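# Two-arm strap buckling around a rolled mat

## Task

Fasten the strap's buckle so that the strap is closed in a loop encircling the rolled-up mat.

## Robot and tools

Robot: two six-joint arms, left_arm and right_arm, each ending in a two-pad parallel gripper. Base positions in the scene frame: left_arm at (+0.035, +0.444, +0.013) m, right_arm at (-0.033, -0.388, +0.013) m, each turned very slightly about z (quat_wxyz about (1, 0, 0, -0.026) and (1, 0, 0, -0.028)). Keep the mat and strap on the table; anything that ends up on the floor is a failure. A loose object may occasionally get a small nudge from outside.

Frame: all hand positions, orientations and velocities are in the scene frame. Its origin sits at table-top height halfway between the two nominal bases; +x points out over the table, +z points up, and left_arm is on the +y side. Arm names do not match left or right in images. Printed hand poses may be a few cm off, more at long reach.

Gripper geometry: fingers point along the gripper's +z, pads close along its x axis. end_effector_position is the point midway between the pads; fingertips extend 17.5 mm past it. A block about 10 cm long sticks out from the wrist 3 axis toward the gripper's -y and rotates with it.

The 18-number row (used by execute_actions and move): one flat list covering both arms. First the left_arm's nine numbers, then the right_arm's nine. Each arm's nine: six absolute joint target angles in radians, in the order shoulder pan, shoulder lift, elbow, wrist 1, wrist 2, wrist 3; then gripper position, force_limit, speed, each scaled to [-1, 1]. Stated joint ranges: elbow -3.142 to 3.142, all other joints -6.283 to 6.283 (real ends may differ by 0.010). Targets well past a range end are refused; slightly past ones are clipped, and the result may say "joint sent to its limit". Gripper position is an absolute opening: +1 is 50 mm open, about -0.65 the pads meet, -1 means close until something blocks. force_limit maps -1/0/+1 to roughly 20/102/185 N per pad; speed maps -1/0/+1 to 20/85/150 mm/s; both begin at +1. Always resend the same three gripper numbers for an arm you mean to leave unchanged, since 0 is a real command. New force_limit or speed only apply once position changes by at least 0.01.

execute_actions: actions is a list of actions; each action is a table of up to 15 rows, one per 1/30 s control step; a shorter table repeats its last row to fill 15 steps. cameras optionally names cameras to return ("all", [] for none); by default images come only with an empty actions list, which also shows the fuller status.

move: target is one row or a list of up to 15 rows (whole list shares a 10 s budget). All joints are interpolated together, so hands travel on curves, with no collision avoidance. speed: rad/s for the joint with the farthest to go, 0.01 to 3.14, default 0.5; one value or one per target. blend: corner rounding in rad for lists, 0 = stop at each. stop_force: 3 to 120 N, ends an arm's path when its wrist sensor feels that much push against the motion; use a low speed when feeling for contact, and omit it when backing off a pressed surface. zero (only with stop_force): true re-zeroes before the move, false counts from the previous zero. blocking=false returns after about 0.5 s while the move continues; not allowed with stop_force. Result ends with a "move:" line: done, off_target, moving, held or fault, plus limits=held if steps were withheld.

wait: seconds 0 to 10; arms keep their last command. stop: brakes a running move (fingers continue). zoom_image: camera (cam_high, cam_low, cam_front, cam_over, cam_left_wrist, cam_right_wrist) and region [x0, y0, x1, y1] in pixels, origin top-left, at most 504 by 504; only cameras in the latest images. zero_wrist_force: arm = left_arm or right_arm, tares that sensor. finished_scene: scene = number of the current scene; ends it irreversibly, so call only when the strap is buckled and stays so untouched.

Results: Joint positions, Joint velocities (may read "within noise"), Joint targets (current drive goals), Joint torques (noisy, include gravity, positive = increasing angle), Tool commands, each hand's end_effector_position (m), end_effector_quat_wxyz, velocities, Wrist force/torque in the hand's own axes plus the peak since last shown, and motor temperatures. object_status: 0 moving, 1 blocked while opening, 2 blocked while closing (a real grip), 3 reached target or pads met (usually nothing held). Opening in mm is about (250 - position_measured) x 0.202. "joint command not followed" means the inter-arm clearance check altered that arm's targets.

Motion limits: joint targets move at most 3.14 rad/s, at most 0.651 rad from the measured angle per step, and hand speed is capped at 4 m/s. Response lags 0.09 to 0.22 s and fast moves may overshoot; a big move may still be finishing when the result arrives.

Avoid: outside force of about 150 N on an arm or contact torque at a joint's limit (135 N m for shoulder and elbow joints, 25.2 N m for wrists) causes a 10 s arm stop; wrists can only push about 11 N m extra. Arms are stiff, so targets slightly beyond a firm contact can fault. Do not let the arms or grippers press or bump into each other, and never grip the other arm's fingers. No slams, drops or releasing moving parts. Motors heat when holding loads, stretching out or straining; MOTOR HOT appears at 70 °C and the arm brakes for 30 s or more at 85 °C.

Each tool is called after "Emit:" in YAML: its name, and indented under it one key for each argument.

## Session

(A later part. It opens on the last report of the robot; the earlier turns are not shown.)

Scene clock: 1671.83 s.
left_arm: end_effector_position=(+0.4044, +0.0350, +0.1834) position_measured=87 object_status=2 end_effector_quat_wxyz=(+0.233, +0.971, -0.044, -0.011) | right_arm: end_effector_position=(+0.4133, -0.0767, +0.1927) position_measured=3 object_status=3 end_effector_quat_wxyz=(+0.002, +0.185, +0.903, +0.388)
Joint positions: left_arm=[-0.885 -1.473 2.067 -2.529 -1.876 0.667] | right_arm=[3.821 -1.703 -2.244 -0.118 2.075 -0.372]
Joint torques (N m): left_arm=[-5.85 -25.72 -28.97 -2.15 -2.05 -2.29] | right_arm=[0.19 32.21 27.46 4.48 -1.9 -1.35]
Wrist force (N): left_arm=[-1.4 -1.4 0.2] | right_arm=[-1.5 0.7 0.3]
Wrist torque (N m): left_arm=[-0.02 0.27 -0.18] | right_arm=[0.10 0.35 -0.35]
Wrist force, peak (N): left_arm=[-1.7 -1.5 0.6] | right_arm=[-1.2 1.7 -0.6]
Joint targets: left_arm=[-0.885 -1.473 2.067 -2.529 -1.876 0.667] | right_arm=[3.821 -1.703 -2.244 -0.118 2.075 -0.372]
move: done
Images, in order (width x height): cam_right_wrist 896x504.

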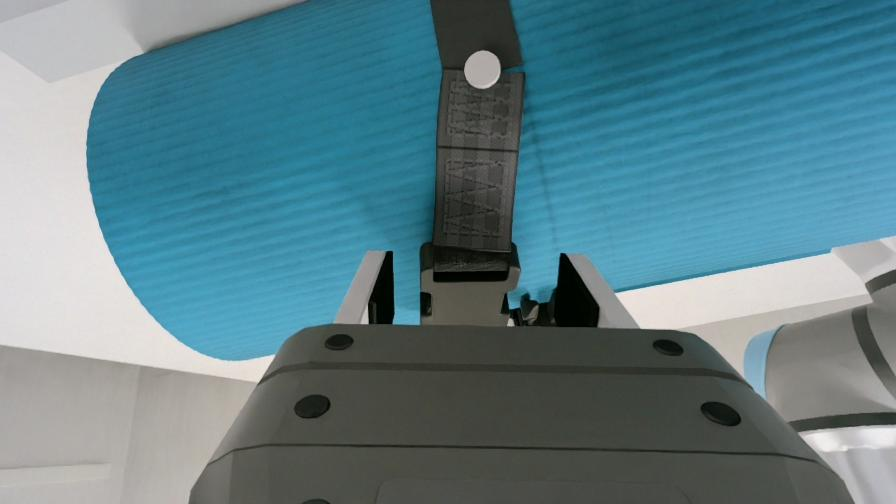

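Emit:
move:
  target: [-0.8850, -1.4729, 2.0666, -2.5291, -1.8763, 0.6673, -1, 0, -0.8, 3.8512, -1.7672, -2.2355, -0.0494, 2.0568, -0.3454, 1, 0, -0.8]
  speed: 0.04
  stop_force: 5
  cameras: ["cam_right_wrist", "cam_over", "cam_front"]

Emit:
zoom_image:
  camera: "cam_right_wrist"
  region: [330, 60, 640, 340]

Emit:
zoom_image:
  camera: "cam_over"
  region: [280, 80, 520, 250]

Emit:
zoom_image:
  camera: "cam_front"
  region: [330, 130, 530, 260]

Scene clock: 1680.83 s.
left_arm: end_effector_position=(+0.4044, +0.0350, +0.1834) position_measured=87 object_status=2 end_effector_quat_wxyz=(+0.233, +0.971, -0.044, -0.011) | right_arm: end_effector_position=(+0.4168, -0.0607, +0.1768) position_measured=3 object_status=3 end_effector_quat_wxyz=(+0.002, +0.184, +0.903, +0.388)
Joint positions: left_arm=[-0.885 -1.473 2.067 -2.529 -1.876 0.667] | right_arm=[3.848 -1.76 -2.236 -0.057 2.059 -0.348]
Joint torques (N m): left_arm=[-5.8 -26.01 -28.17 -2.12 -2.16 -2.3] | right_arm=[-5.98 34.52 7.22 4.97 3.51 -1.31]
Wrist force (N): left_arm=[-1.6 -1.3 0.3] | right_arm=[-1.8 0.3 -3.9]
Wrist torque (N m): left_arm=[-0.01 0.30 -0.18] | right_arm=[0.16 0.51 -0.39]
Wrist force, peak (N): left_arm=[-1.7 -1.5 0.4] | right_arm=[-1.8 -1.3 -13.9]
Joint targets: left_arm=[-0.885 -1.473 2.067 -2.529 -1.876 0.667] | right_arm=[3.848 -1.760 -2.236 -0.057 2.059 -0.348]
move: contact (right_arm)
Images, in order (width x height): cam_front 896x504, cam_over 896x504, cam_right_wrist 896x504.

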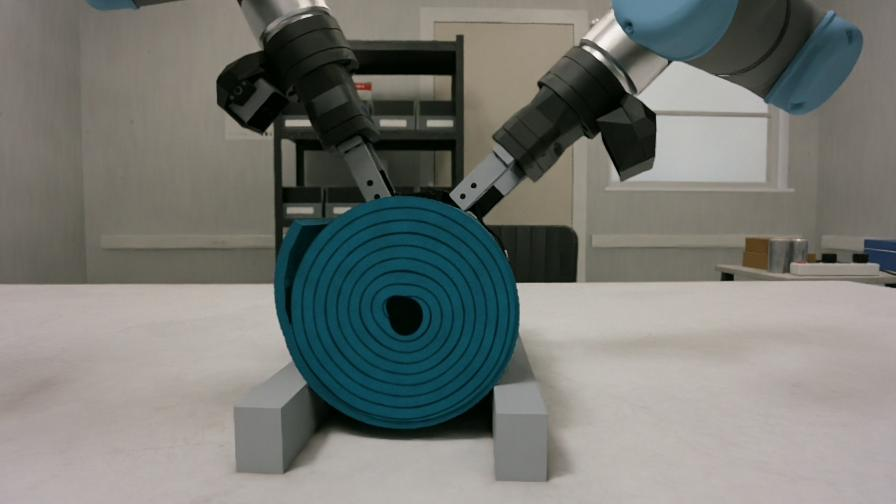

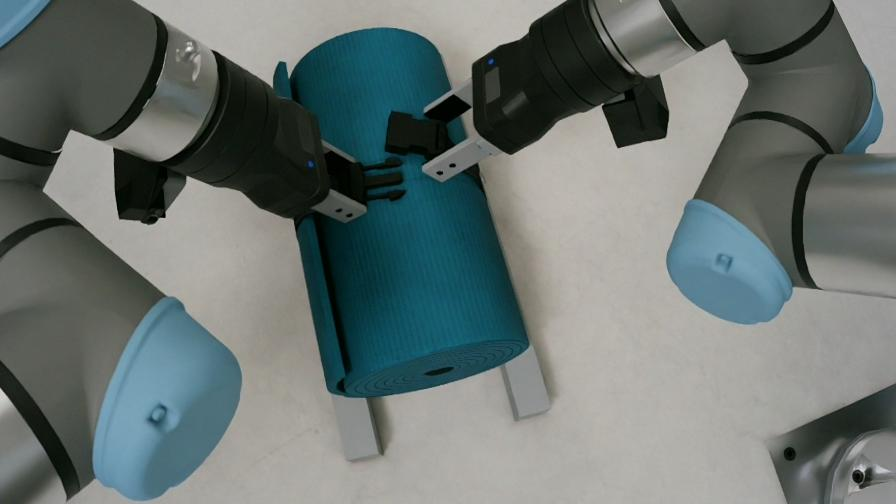

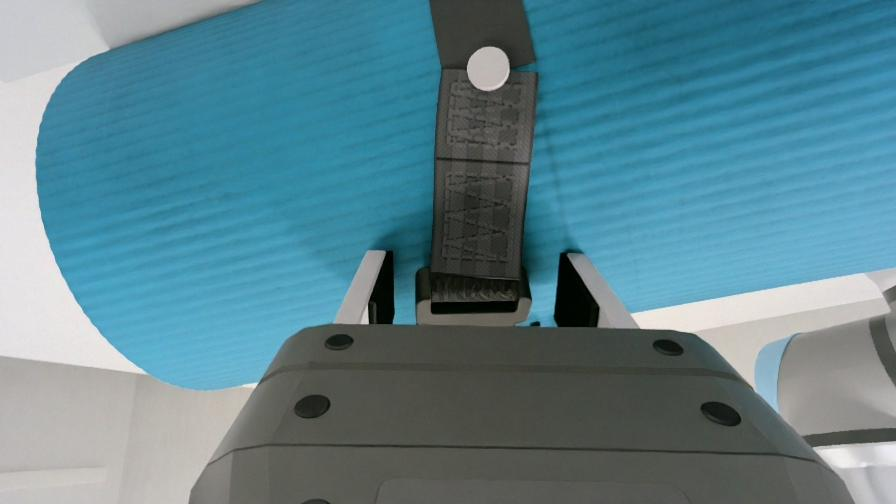

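Scaled by 1.626.

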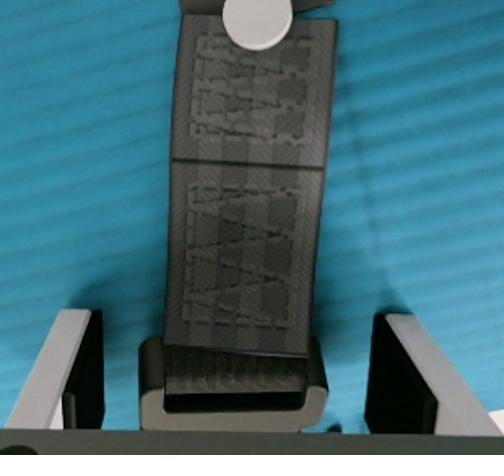

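Scaled by 2.100.

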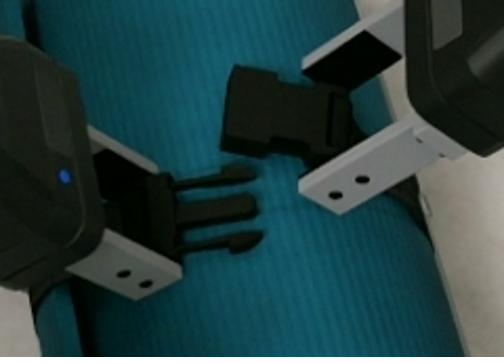

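Scaled by 2.520.

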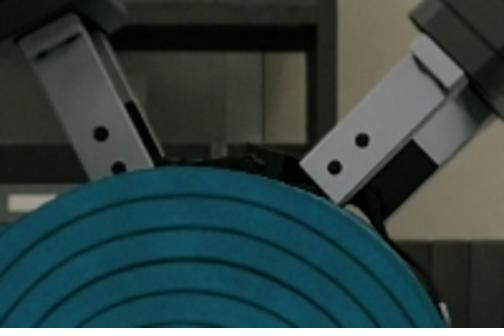

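Emit:
move:
  target: [-0.8850, -1.4729, 2.0666, -2.5291, -1.8763, 0.6673, -1, 0, -0.8, 3.848, -1.760, -2.236, -0.057, 2.059, -0.348, -1, 0.1, -0.8]
  speed: 0.1
  cameras: ["cam_right_wrist", "cam_over", "cam_front", "cam_left_wrist"]

Emit:
zoom_image:
  camera: "cam_over"
  region: [330, 90, 490, 230]

Emit:
zoom_image:
  camera: "cam_front"
  region: [330, 130, 530, 260]

Emit:
zoom_image:
  camera: "cam_right_wrist"
  region: [330, 60, 640, 340]

Scene clock: 1685.20 s.
left_arm: end_effector_position=(+0.4044, +0.0350, +0.1834) position_measured=87 object_status=2 end_effector_quat_wxyz=(+0.233, +0.971, -0.044, -0.011) | right_arm: end_effector_position=(+0.4168, -0.0604, +0.1771) position_measured=89 object_status=2 end_effector_quat_wxyz=(+0.002, +0.184, +0.903, +0.389)
Joint positions: left_arm=[-0.885 -1.473 2.067 -2.529 -1.876 0.667] | right_arm=[3.848 -1.76 -2.236 -0.057 2.059 -0.348]
Joint torques (N m): left_arm=[-6.55 -26.18 -28.98 -1.98 -2.09 -2.16] | right_arm=[6.14 27.83 26.66 4.15 2.04 1.07]
Wrist force (N): left_arm=[-1.6 -1.3 0.5] | right_arm=[-0.8 1.2 -1.1]
Wrist torque (N m): left_arm=[-0.01 0.29 -0.17] | right_arm=[0.12 0.40 -0.37]
Wrist force, peak (N): left_arm=[-1.9 -1.4 0.4] | right_arm=[-1.7 -0.3 -4.0]
Joint targets: left_arm=[-0.885 -1.473 2.067 -2.529 -1.876 0.667] | right_arm=[3.848 -1.760 -2.236 -0.057 2.059 -0.348]
move: done
Images, in order (width x height): cam_front 896x504, cam_over 896x504, cam_left_wrist 896x504, cam_right_wrist 896x504.

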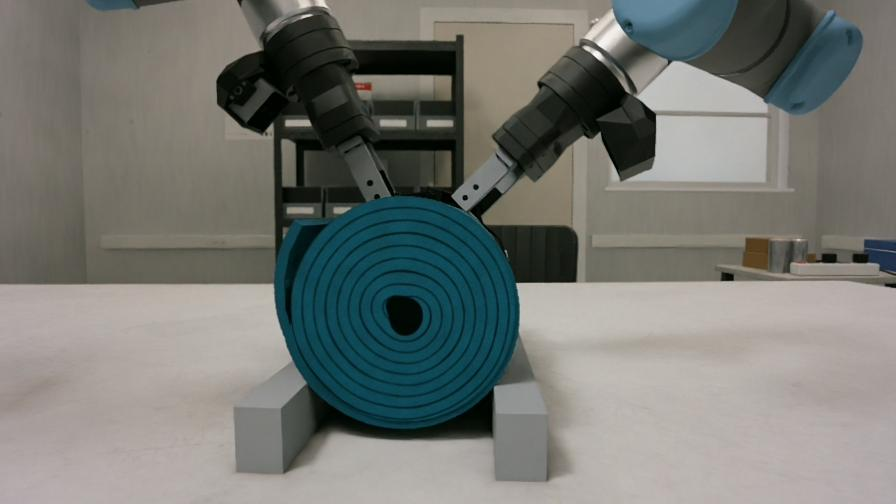

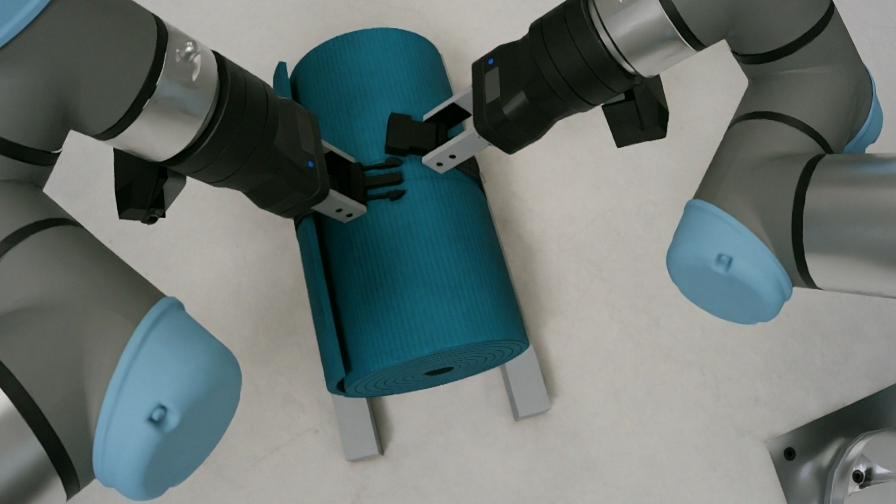

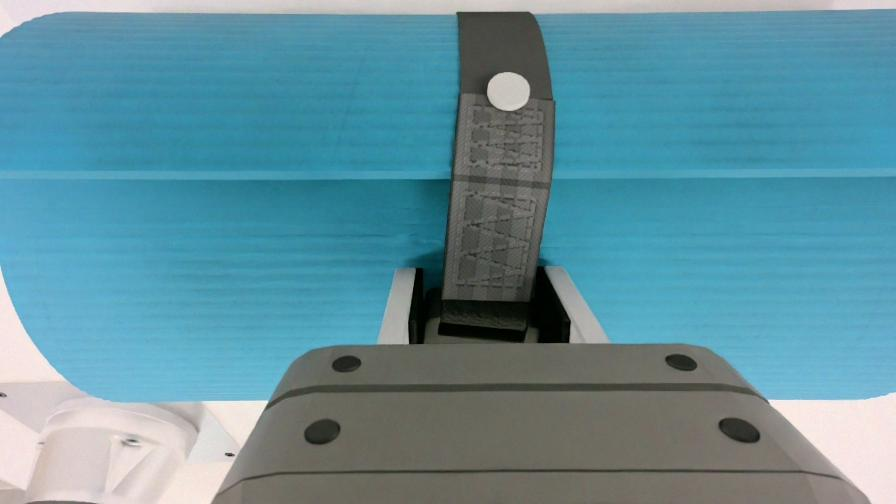

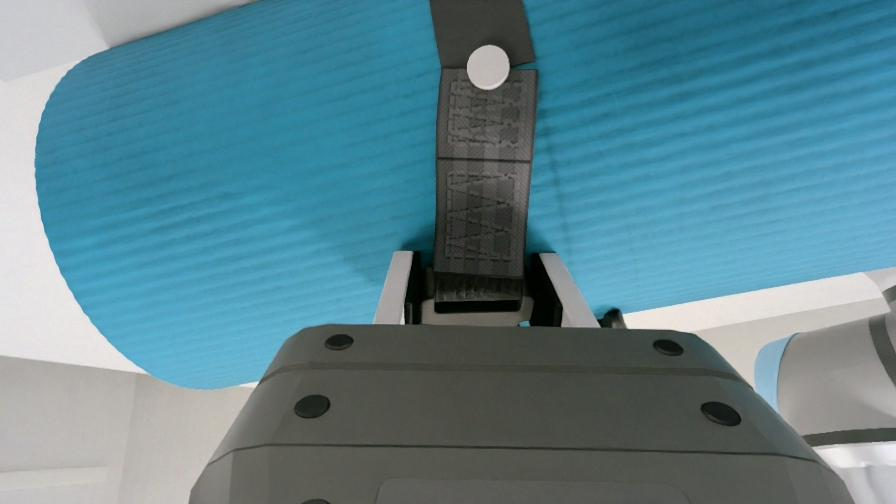

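Scaled by 3.150.

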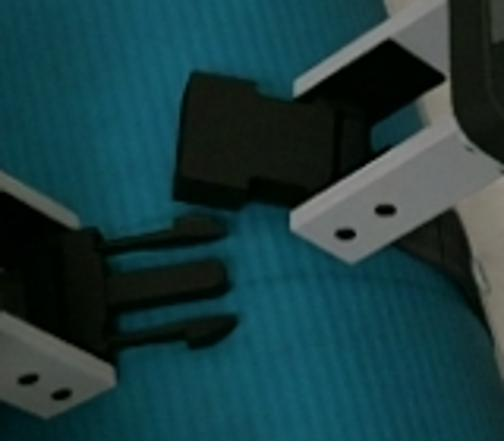

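Scaled by 2.520.

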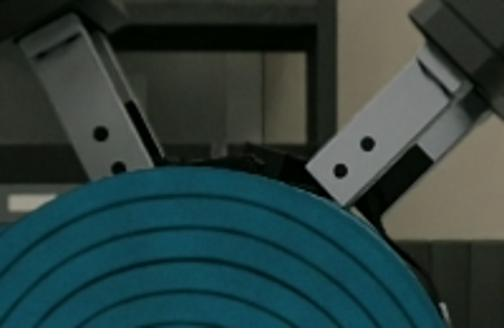

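Scaled by 1.626.

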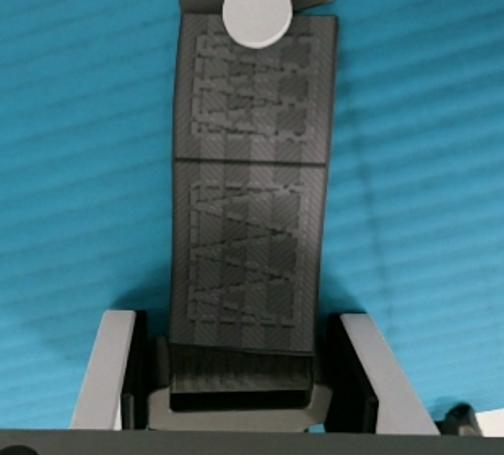

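Emit:
execute_actions:
  actions: []

Scene clock: 1721.73 s.
left_arm: end_effector_position=(+0.4044, +0.0350, +0.1834) position_measured=87 object_status=2 end_effector_quat_wxyz=(+0.233, +0.971, -0.044, -0.011) | right_arm: end_effector_position=(+0.4168, -0.0604, +0.1770) position_measured=89 object_status=2 end_effector_quat_wxyz=(+0.002, +0.184, +0.903, +0.389)
Joint positions: left_arm=[-0.885 -1.473 2.067 -2.529 -1.876 0.667] | right_arm=[3.848 -1.76 -2.236 -0.057 2.059 -0.348]
Joint velocities: within noise
Joint torques (N m): left_arm=[-5.33 -27.19 -28.06 -1.94 -2.11 -2.37] | right_arm=[6.66 15.12 25.96 2.36 -1.68 1.07]
Motor temperatures (°C): left_arm=[26 30 28 33 35 33] | right_arm=[34 32 24 30 41 35]
Wrist force (N): left_arm=[-1.7 -1.4 0.4] | right_arm=[-1.0 1.3 -1.3]
Wrist torque (N m): left_arm=[-0.02 0.31 -0.18] | right_arm=[0.11 0.41 -0.36]
Wrist force, peak (N): left_arm=[-1.7 -1.5 0.4] | right_arm=[-0.8 1.3 -1.6]
Joint targets: left_arm=[-0.885 -1.473 2.067 -2.529 -1.876 0.667] | right_arm=[3.848 -1.760 -2.236 -0.057 2.059 -0.348]
Tool commands: left_gripper/position=-1.0 left_gripper/force_limit=+0.0 left_gripper/speed=-0.8 right_gripper/position=-1.0 right_gripper/force_limit=+0.1 right_gripper/speed=-0.8

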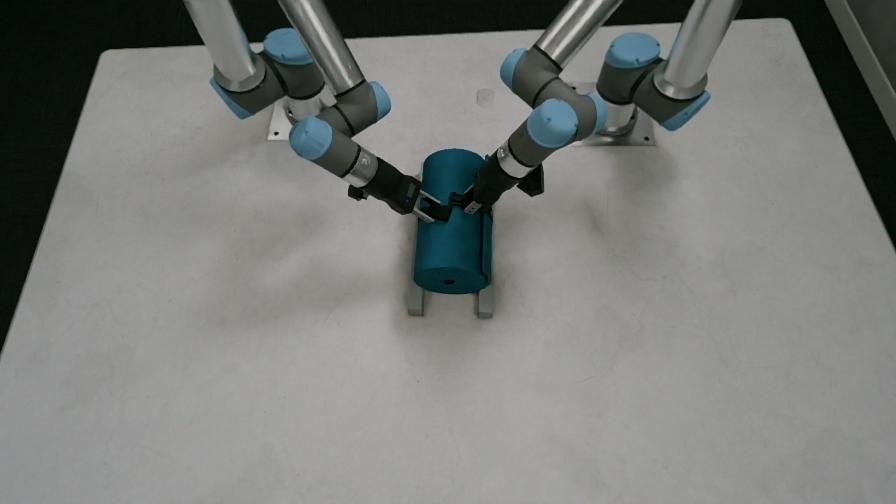

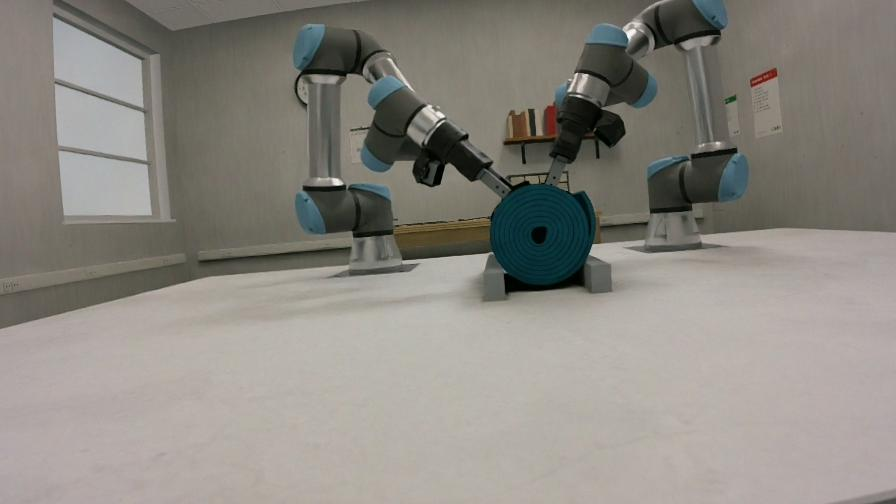

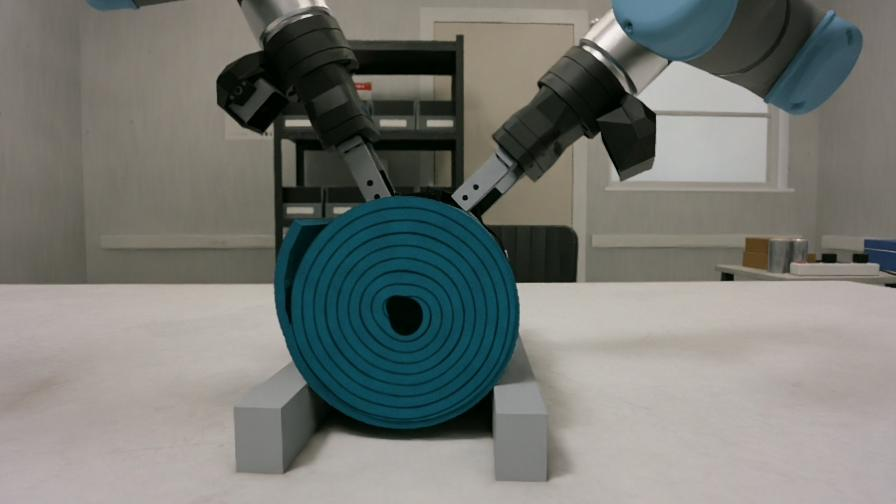

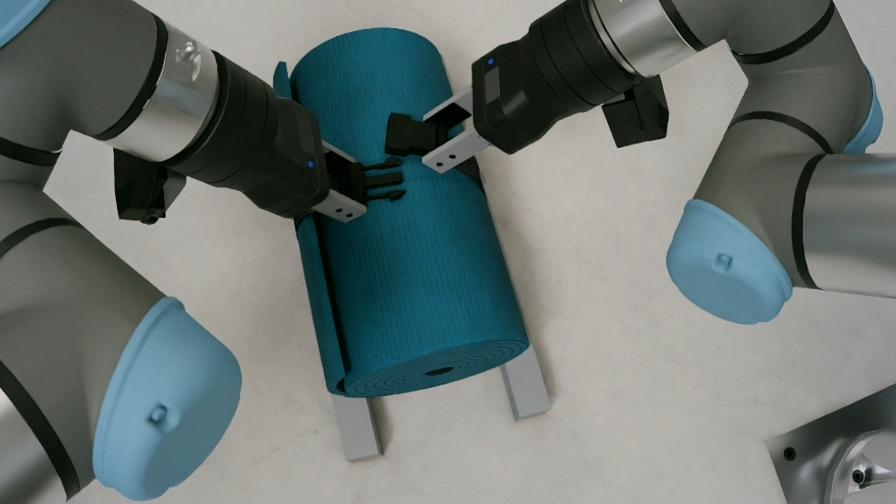

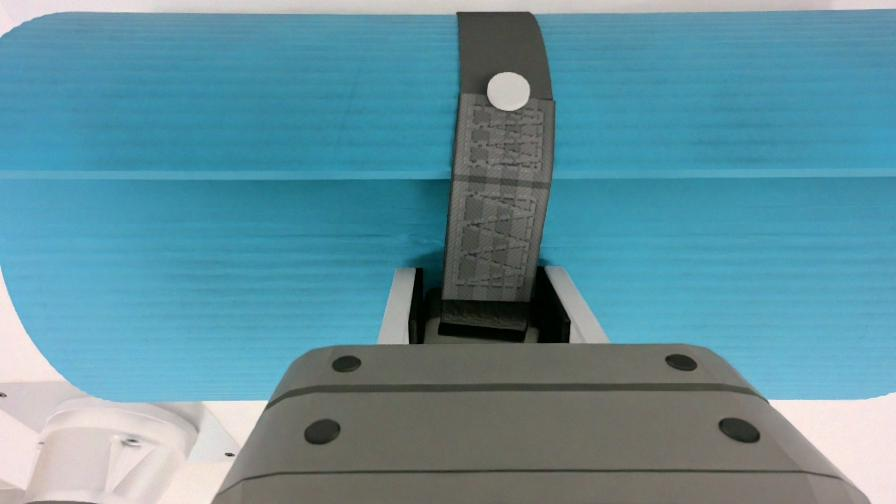

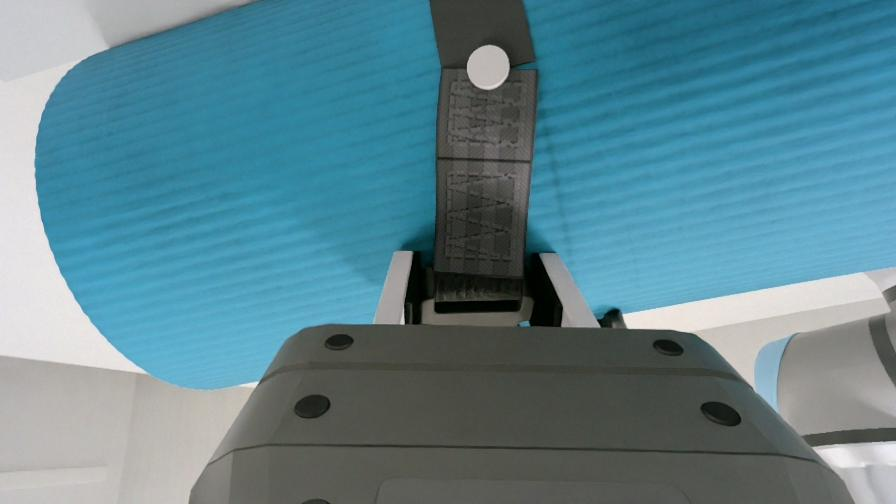

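Emit:
zoom_image:
  camera: "cam_over"
  region: [300, 70, 500, 240]

Emit:
zoom_image:
  camera: "cam_front"
  region: [300, 130, 560, 280]

Scaled by 2.520.

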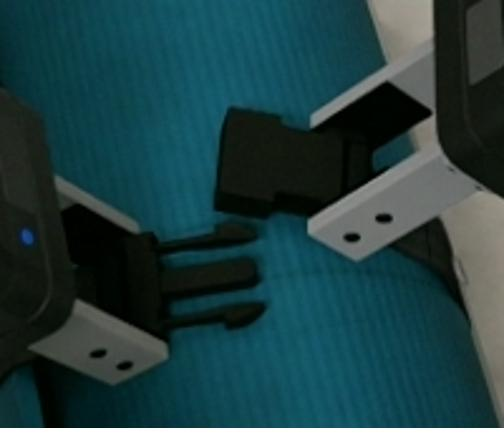

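Scaled by 1.938.

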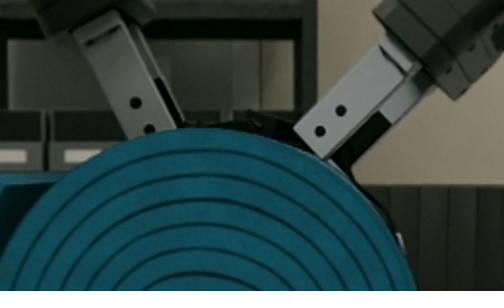

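Emit:
zoom_image:
  camera: "cam_front"
  region: [370, 170, 480, 220]

Emit:
zoom_image:
  camera: "cam_low"
  region: [480, 160, 600, 220]

Emit:
zoom_image:
  camera: "cam_left_wrist"
  region: [380, 230, 620, 350]

Emit:
zoom_image:
  camera: "cam_right_wrist"
  region: [360, 210, 640, 350]

Scaled by 4.582.

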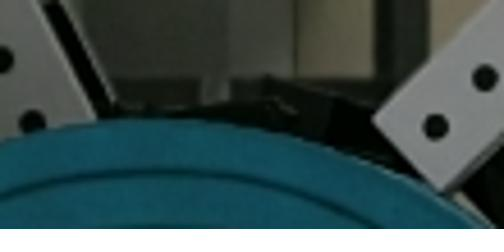

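Scaled by 4.200.

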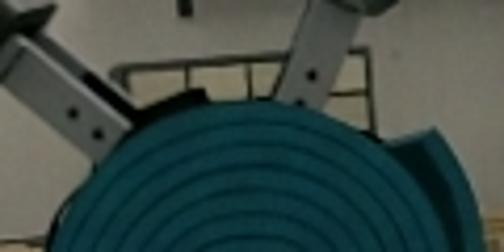

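Scaled by 2.100.

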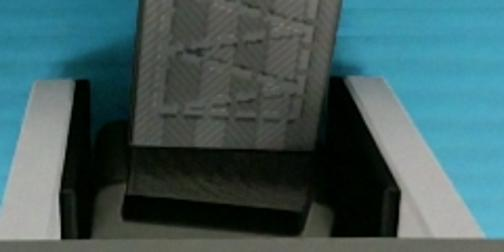

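Scaled by 1.800.

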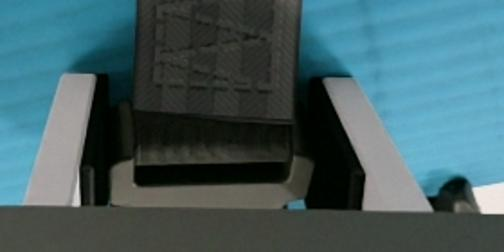

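Emit:
move:
  target: [-0.8545, -1.5221, 2.0689, -2.4730, -1.8870, 0.6968, -1, 0, -0.8, 3.848, -1.760, -2.236, -0.057, 2.059, -0.348, -1, 0.1, -0.8]
  speed: 0.06
  stop_force: 15

Emit:
move:
  target: [-0.8545, -1.5221, 2.0689, -2.4730, -1.8870, 0.6968, -1, 0, -0.8, 3.9054, -1.6608, -2.1527, -0.4343, 1.9830, -0.6743, -1, 0.1, -0.8]
  speed: 0.15
  stop_force: 15
  cameras: ["cam_over", "cam_front", "cam_left_wrist", "cam_right_wrist", "cam_low"]

Scene clock: 1827.10 s.
left_arm: end_effector_position=(+0.4066, +0.0550, +0.1996) position_measured=87 object_status=2 end_effector_quat_wxyz=(+0.233, +0.971, -0.044, -0.011) | right_arm: end_effector_position=(+0.4168, -0.0604, +0.1770) position_measured=89 object_status=2 end_effector_quat_wxyz=(+0.002, +0.184, +0.903, +0.389)
Joint positions: left_arm=[-0.854 -1.522 2.069 -2.473 -1.887 0.697] | right_arm=[3.848 -1.76 -2.236 -0.057 2.059 -0.348]
Joint torques (N m): left_arm=[-8.59 -19.45 -22.21 -6.01 0.84 -2.53] | right_arm=[6.13 15.06 25.82 2.25 -1.74 0.94]
Wrist force (N): left_arm=[-1.5 -1.4 1.1] | right_arm=[-0.7 1.1 -1.4]
Wrist torque (N m): left_arm=[-0.02 0.31 -0.16] | right_arm=[0.11 0.38 -0.36]
Wrist force, peak (N): left_arm=[-1.3 -1.7 1.1] | right_arm=[-1.0 1.5 -1.4]
Joint targets: left_arm=[-0.855 -1.522 2.069 -2.473 -1.887 0.697] | right_arm=[3.848 -1.760 -2.236 -0.057 2.059 -0.348]
move: done

Scene clock: 1830.73 s.
left_arm: end_effector_position=(+0.4066, +0.0550, +0.1996) position_measured=87 object_status=2 end_effector_quat_wxyz=(+0.233, +0.971, -0.044, -0.011) | right_arm: end_effector_position=(+0.3968, -0.0589, +0.1868) position_measured=89 object_status=2 end_effector_quat_wxyz=(+0.014, +0.043, +0.953, +0.300)
Joint positions: left_arm=[-0.855 -1.522 2.069 -2.473 -1.887 0.697] | right_arm=[3.905 -1.661 -2.153 -0.434 1.983 -0.674]
Joint torques (N m): left_arm=[-7.93 -18.84 -27.7 -6.07 0.81 -2.36] | right_arm=[-6.64 15.27 11.95 2.78 3.71 -0.47]
Wrist force (N): left_arm=[-1.4 -1.4 0.8] | right_arm=[-1.8 -0.6 1.2]
Wrist torque (N m): left_arm=[-0.04 0.31 -0.16] | right_arm=[0.14 0.25 -0.24]
Wrist force, peak (N): left_arm=[-1.5 -1.4 1.4] | right_arm=[-3.1 3.0 -3.7]
Joint targets: left_arm=[-0.855 -1.522 2.069 -2.473 -1.887 0.697] | right_arm=[3.905 -1.661 -2.153 -0.434 1.983 -0.674]
move: done
Images, in order (width x height): cam_low 896x504, cam_front 896x504, cam_over 896x504, cam_left_wrist 896x504, cam_right_wrist 896x504.

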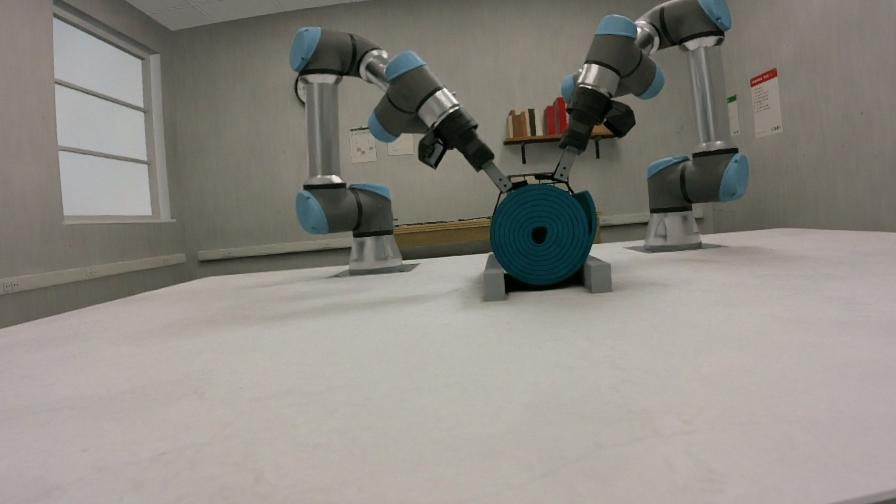

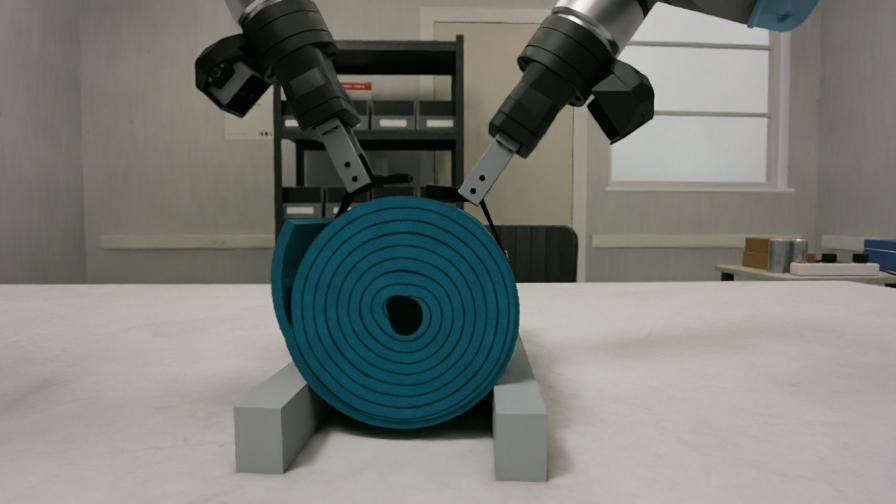

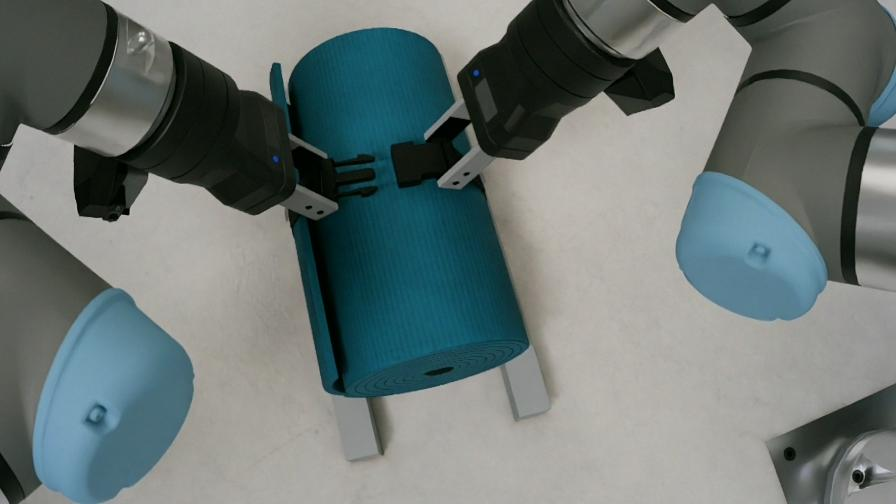

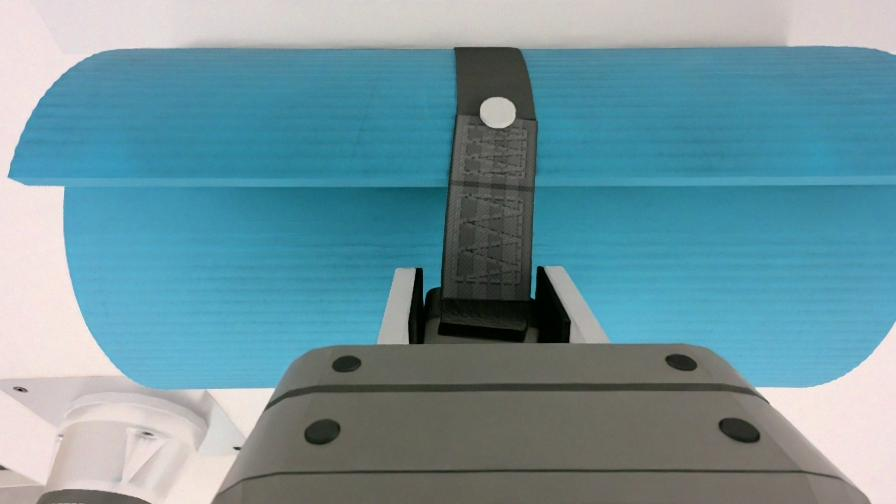

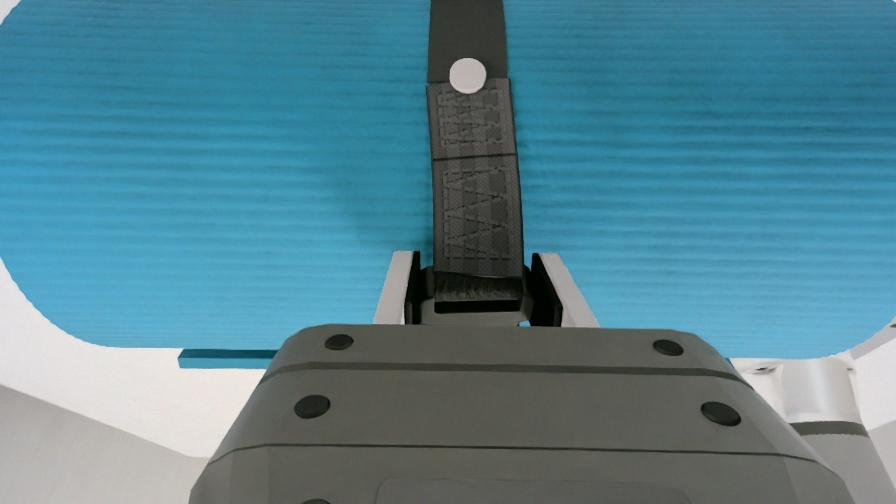

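Emit:
zoom_image:
  camera: "cam_over"
  region: [300, 100, 500, 240]

Emit:
zoom_image:
  camera: "cam_front"
  region: [320, 140, 520, 240]

Scaled by 2.520.

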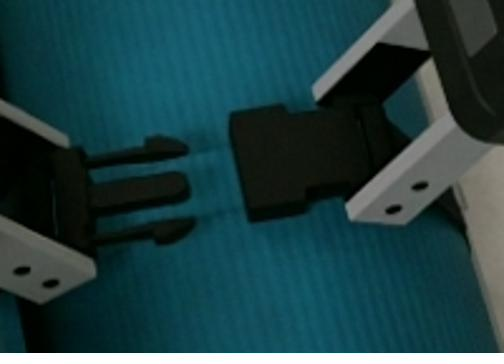

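Scaled by 2.520.

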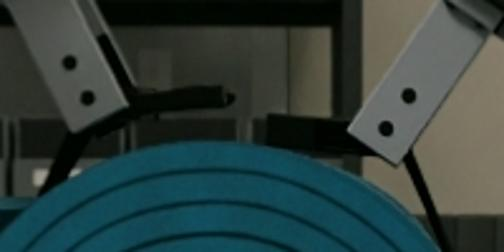

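Emit:
zoom_image:
  camera: "cam_front"
  region: [350, 160, 430, 205]

Emit:
zoom_image:
  camera: "cam_front"
  region: [410, 160, 490, 205]

Emit:
zoom_image:
  camera: "cam_over"
  region: [310, 130, 400, 220]

Emit:
zoom_image:
  camera: "cam_low"
  region: [490, 150, 590, 206]

Scaled by 6.300.

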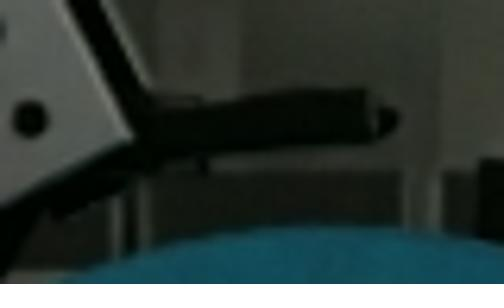

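Scaled by 6.300.

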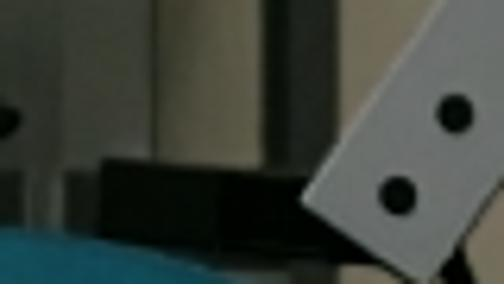

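Scaled by 5.600.

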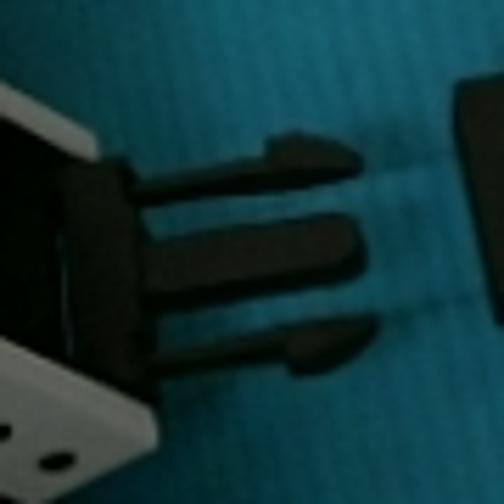

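Scaled by 5.040.

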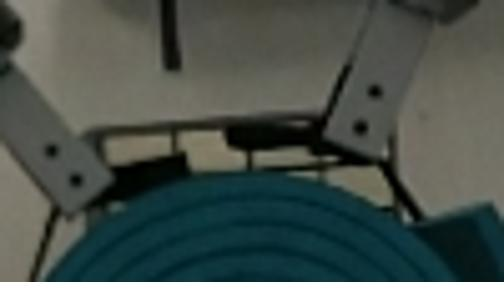

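Emit:
move:
  target: [-0.9041, -1.4970, 1.9601, -2.2627, -1.7614, 0.6829, -1, 0, -0.8, 3.9054, -1.6608, -2.1527, -0.4343, 1.9830, -0.6743, -1, 0.1, -0.8]
  speed: 0.12
  stop_force: 15
  cameras: ["cam_over", "cam_front", "cam_left_wrist"]

Emit:
zoom_image:
  camera: "cam_over"
  region: [310, 110, 460, 220]

Emit:
zoom_image:
  camera: "cam_front"
  region: [350, 150, 500, 230]

Scene clock: 1933.37 s.
left_arm: end_effector_position=(+0.4138, +0.0535, +0.1987) position_measured=87 object_status=2 end_effector_quat_wxyz=(+0.148, +0.988, -0.044, -0.007) | right_arm: end_effector_position=(+0.3968, -0.0589, +0.1868) position_measured=89 object_status=2 end_effector_quat_wxyz=(+0.014, +0.043, +0.953, +0.300)
Joint positions: left_arm=[-0.904 -1.497 1.96 -2.263 -1.761 0.683] | right_arm=[3.905 -1.661 -2.153 -0.434 1.983 -0.674]
Joint torques (N m): left_arm=[9.37 -36.38 -17.09 -6.08 -2.07 2.3] | right_arm=[-6.41 15.58 11.88 2.93 3.79 -0.56]
Wrist force (N): left_arm=[-1.7 -0.6 0.6] | right_arm=[-1.8 -0.5 1.3]
Wrist torque (N m): left_arm=[0.05 0.25 -0.02] | right_arm=[0.15 0.26 -0.24]
Wrist force, peak (N): left_arm=[-1.4 -1.5 1.4] | right_arm=[-1.8 -0.8 1.6]
Joint targets: left_arm=[-0.904 -1.497 1.960 -2.263 -1.761 0.683] | right_arm=[3.905 -1.661 -2.153 -0.434 1.983 -0.674]
move: done
Images, in order (width x height): cam_front 896x504, cam_over 896x504, cam_left_wrist 896x504.

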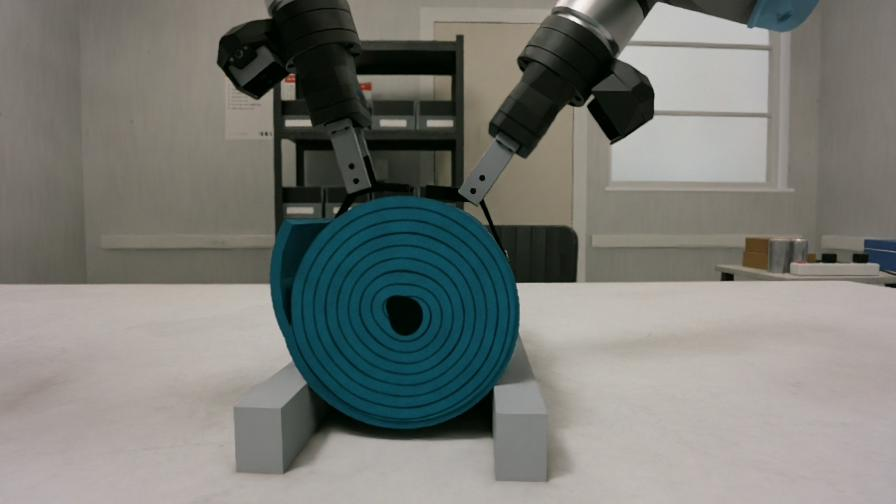

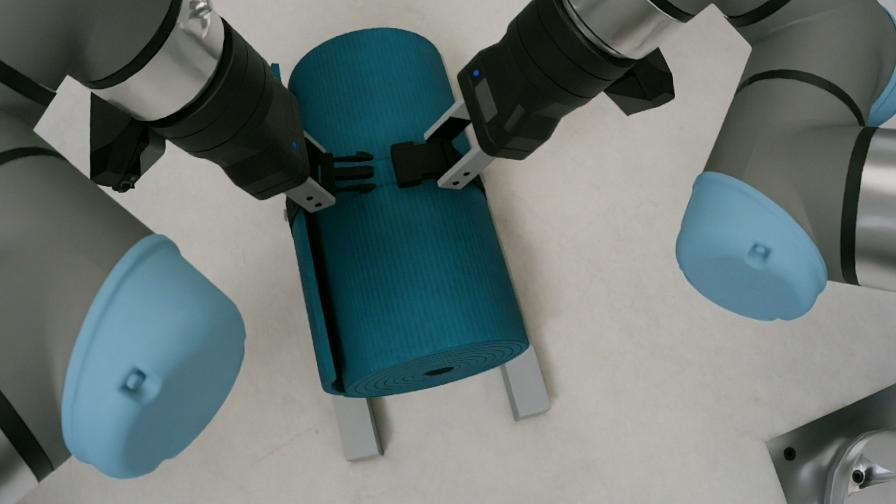

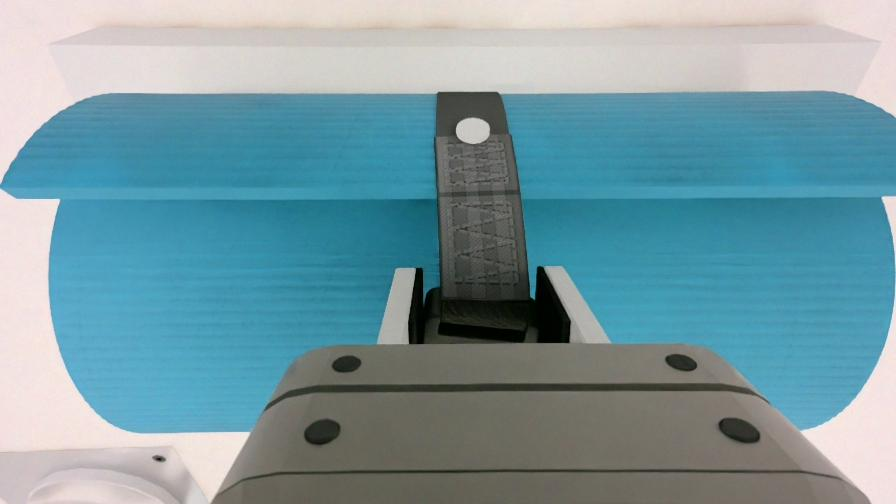

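Scaled by 3.360.

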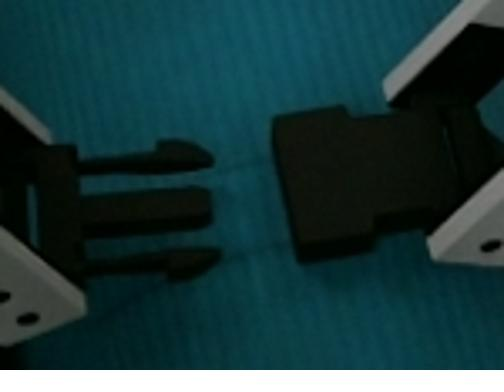

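Scaled by 3.360.

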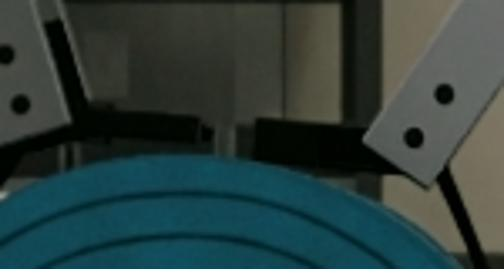

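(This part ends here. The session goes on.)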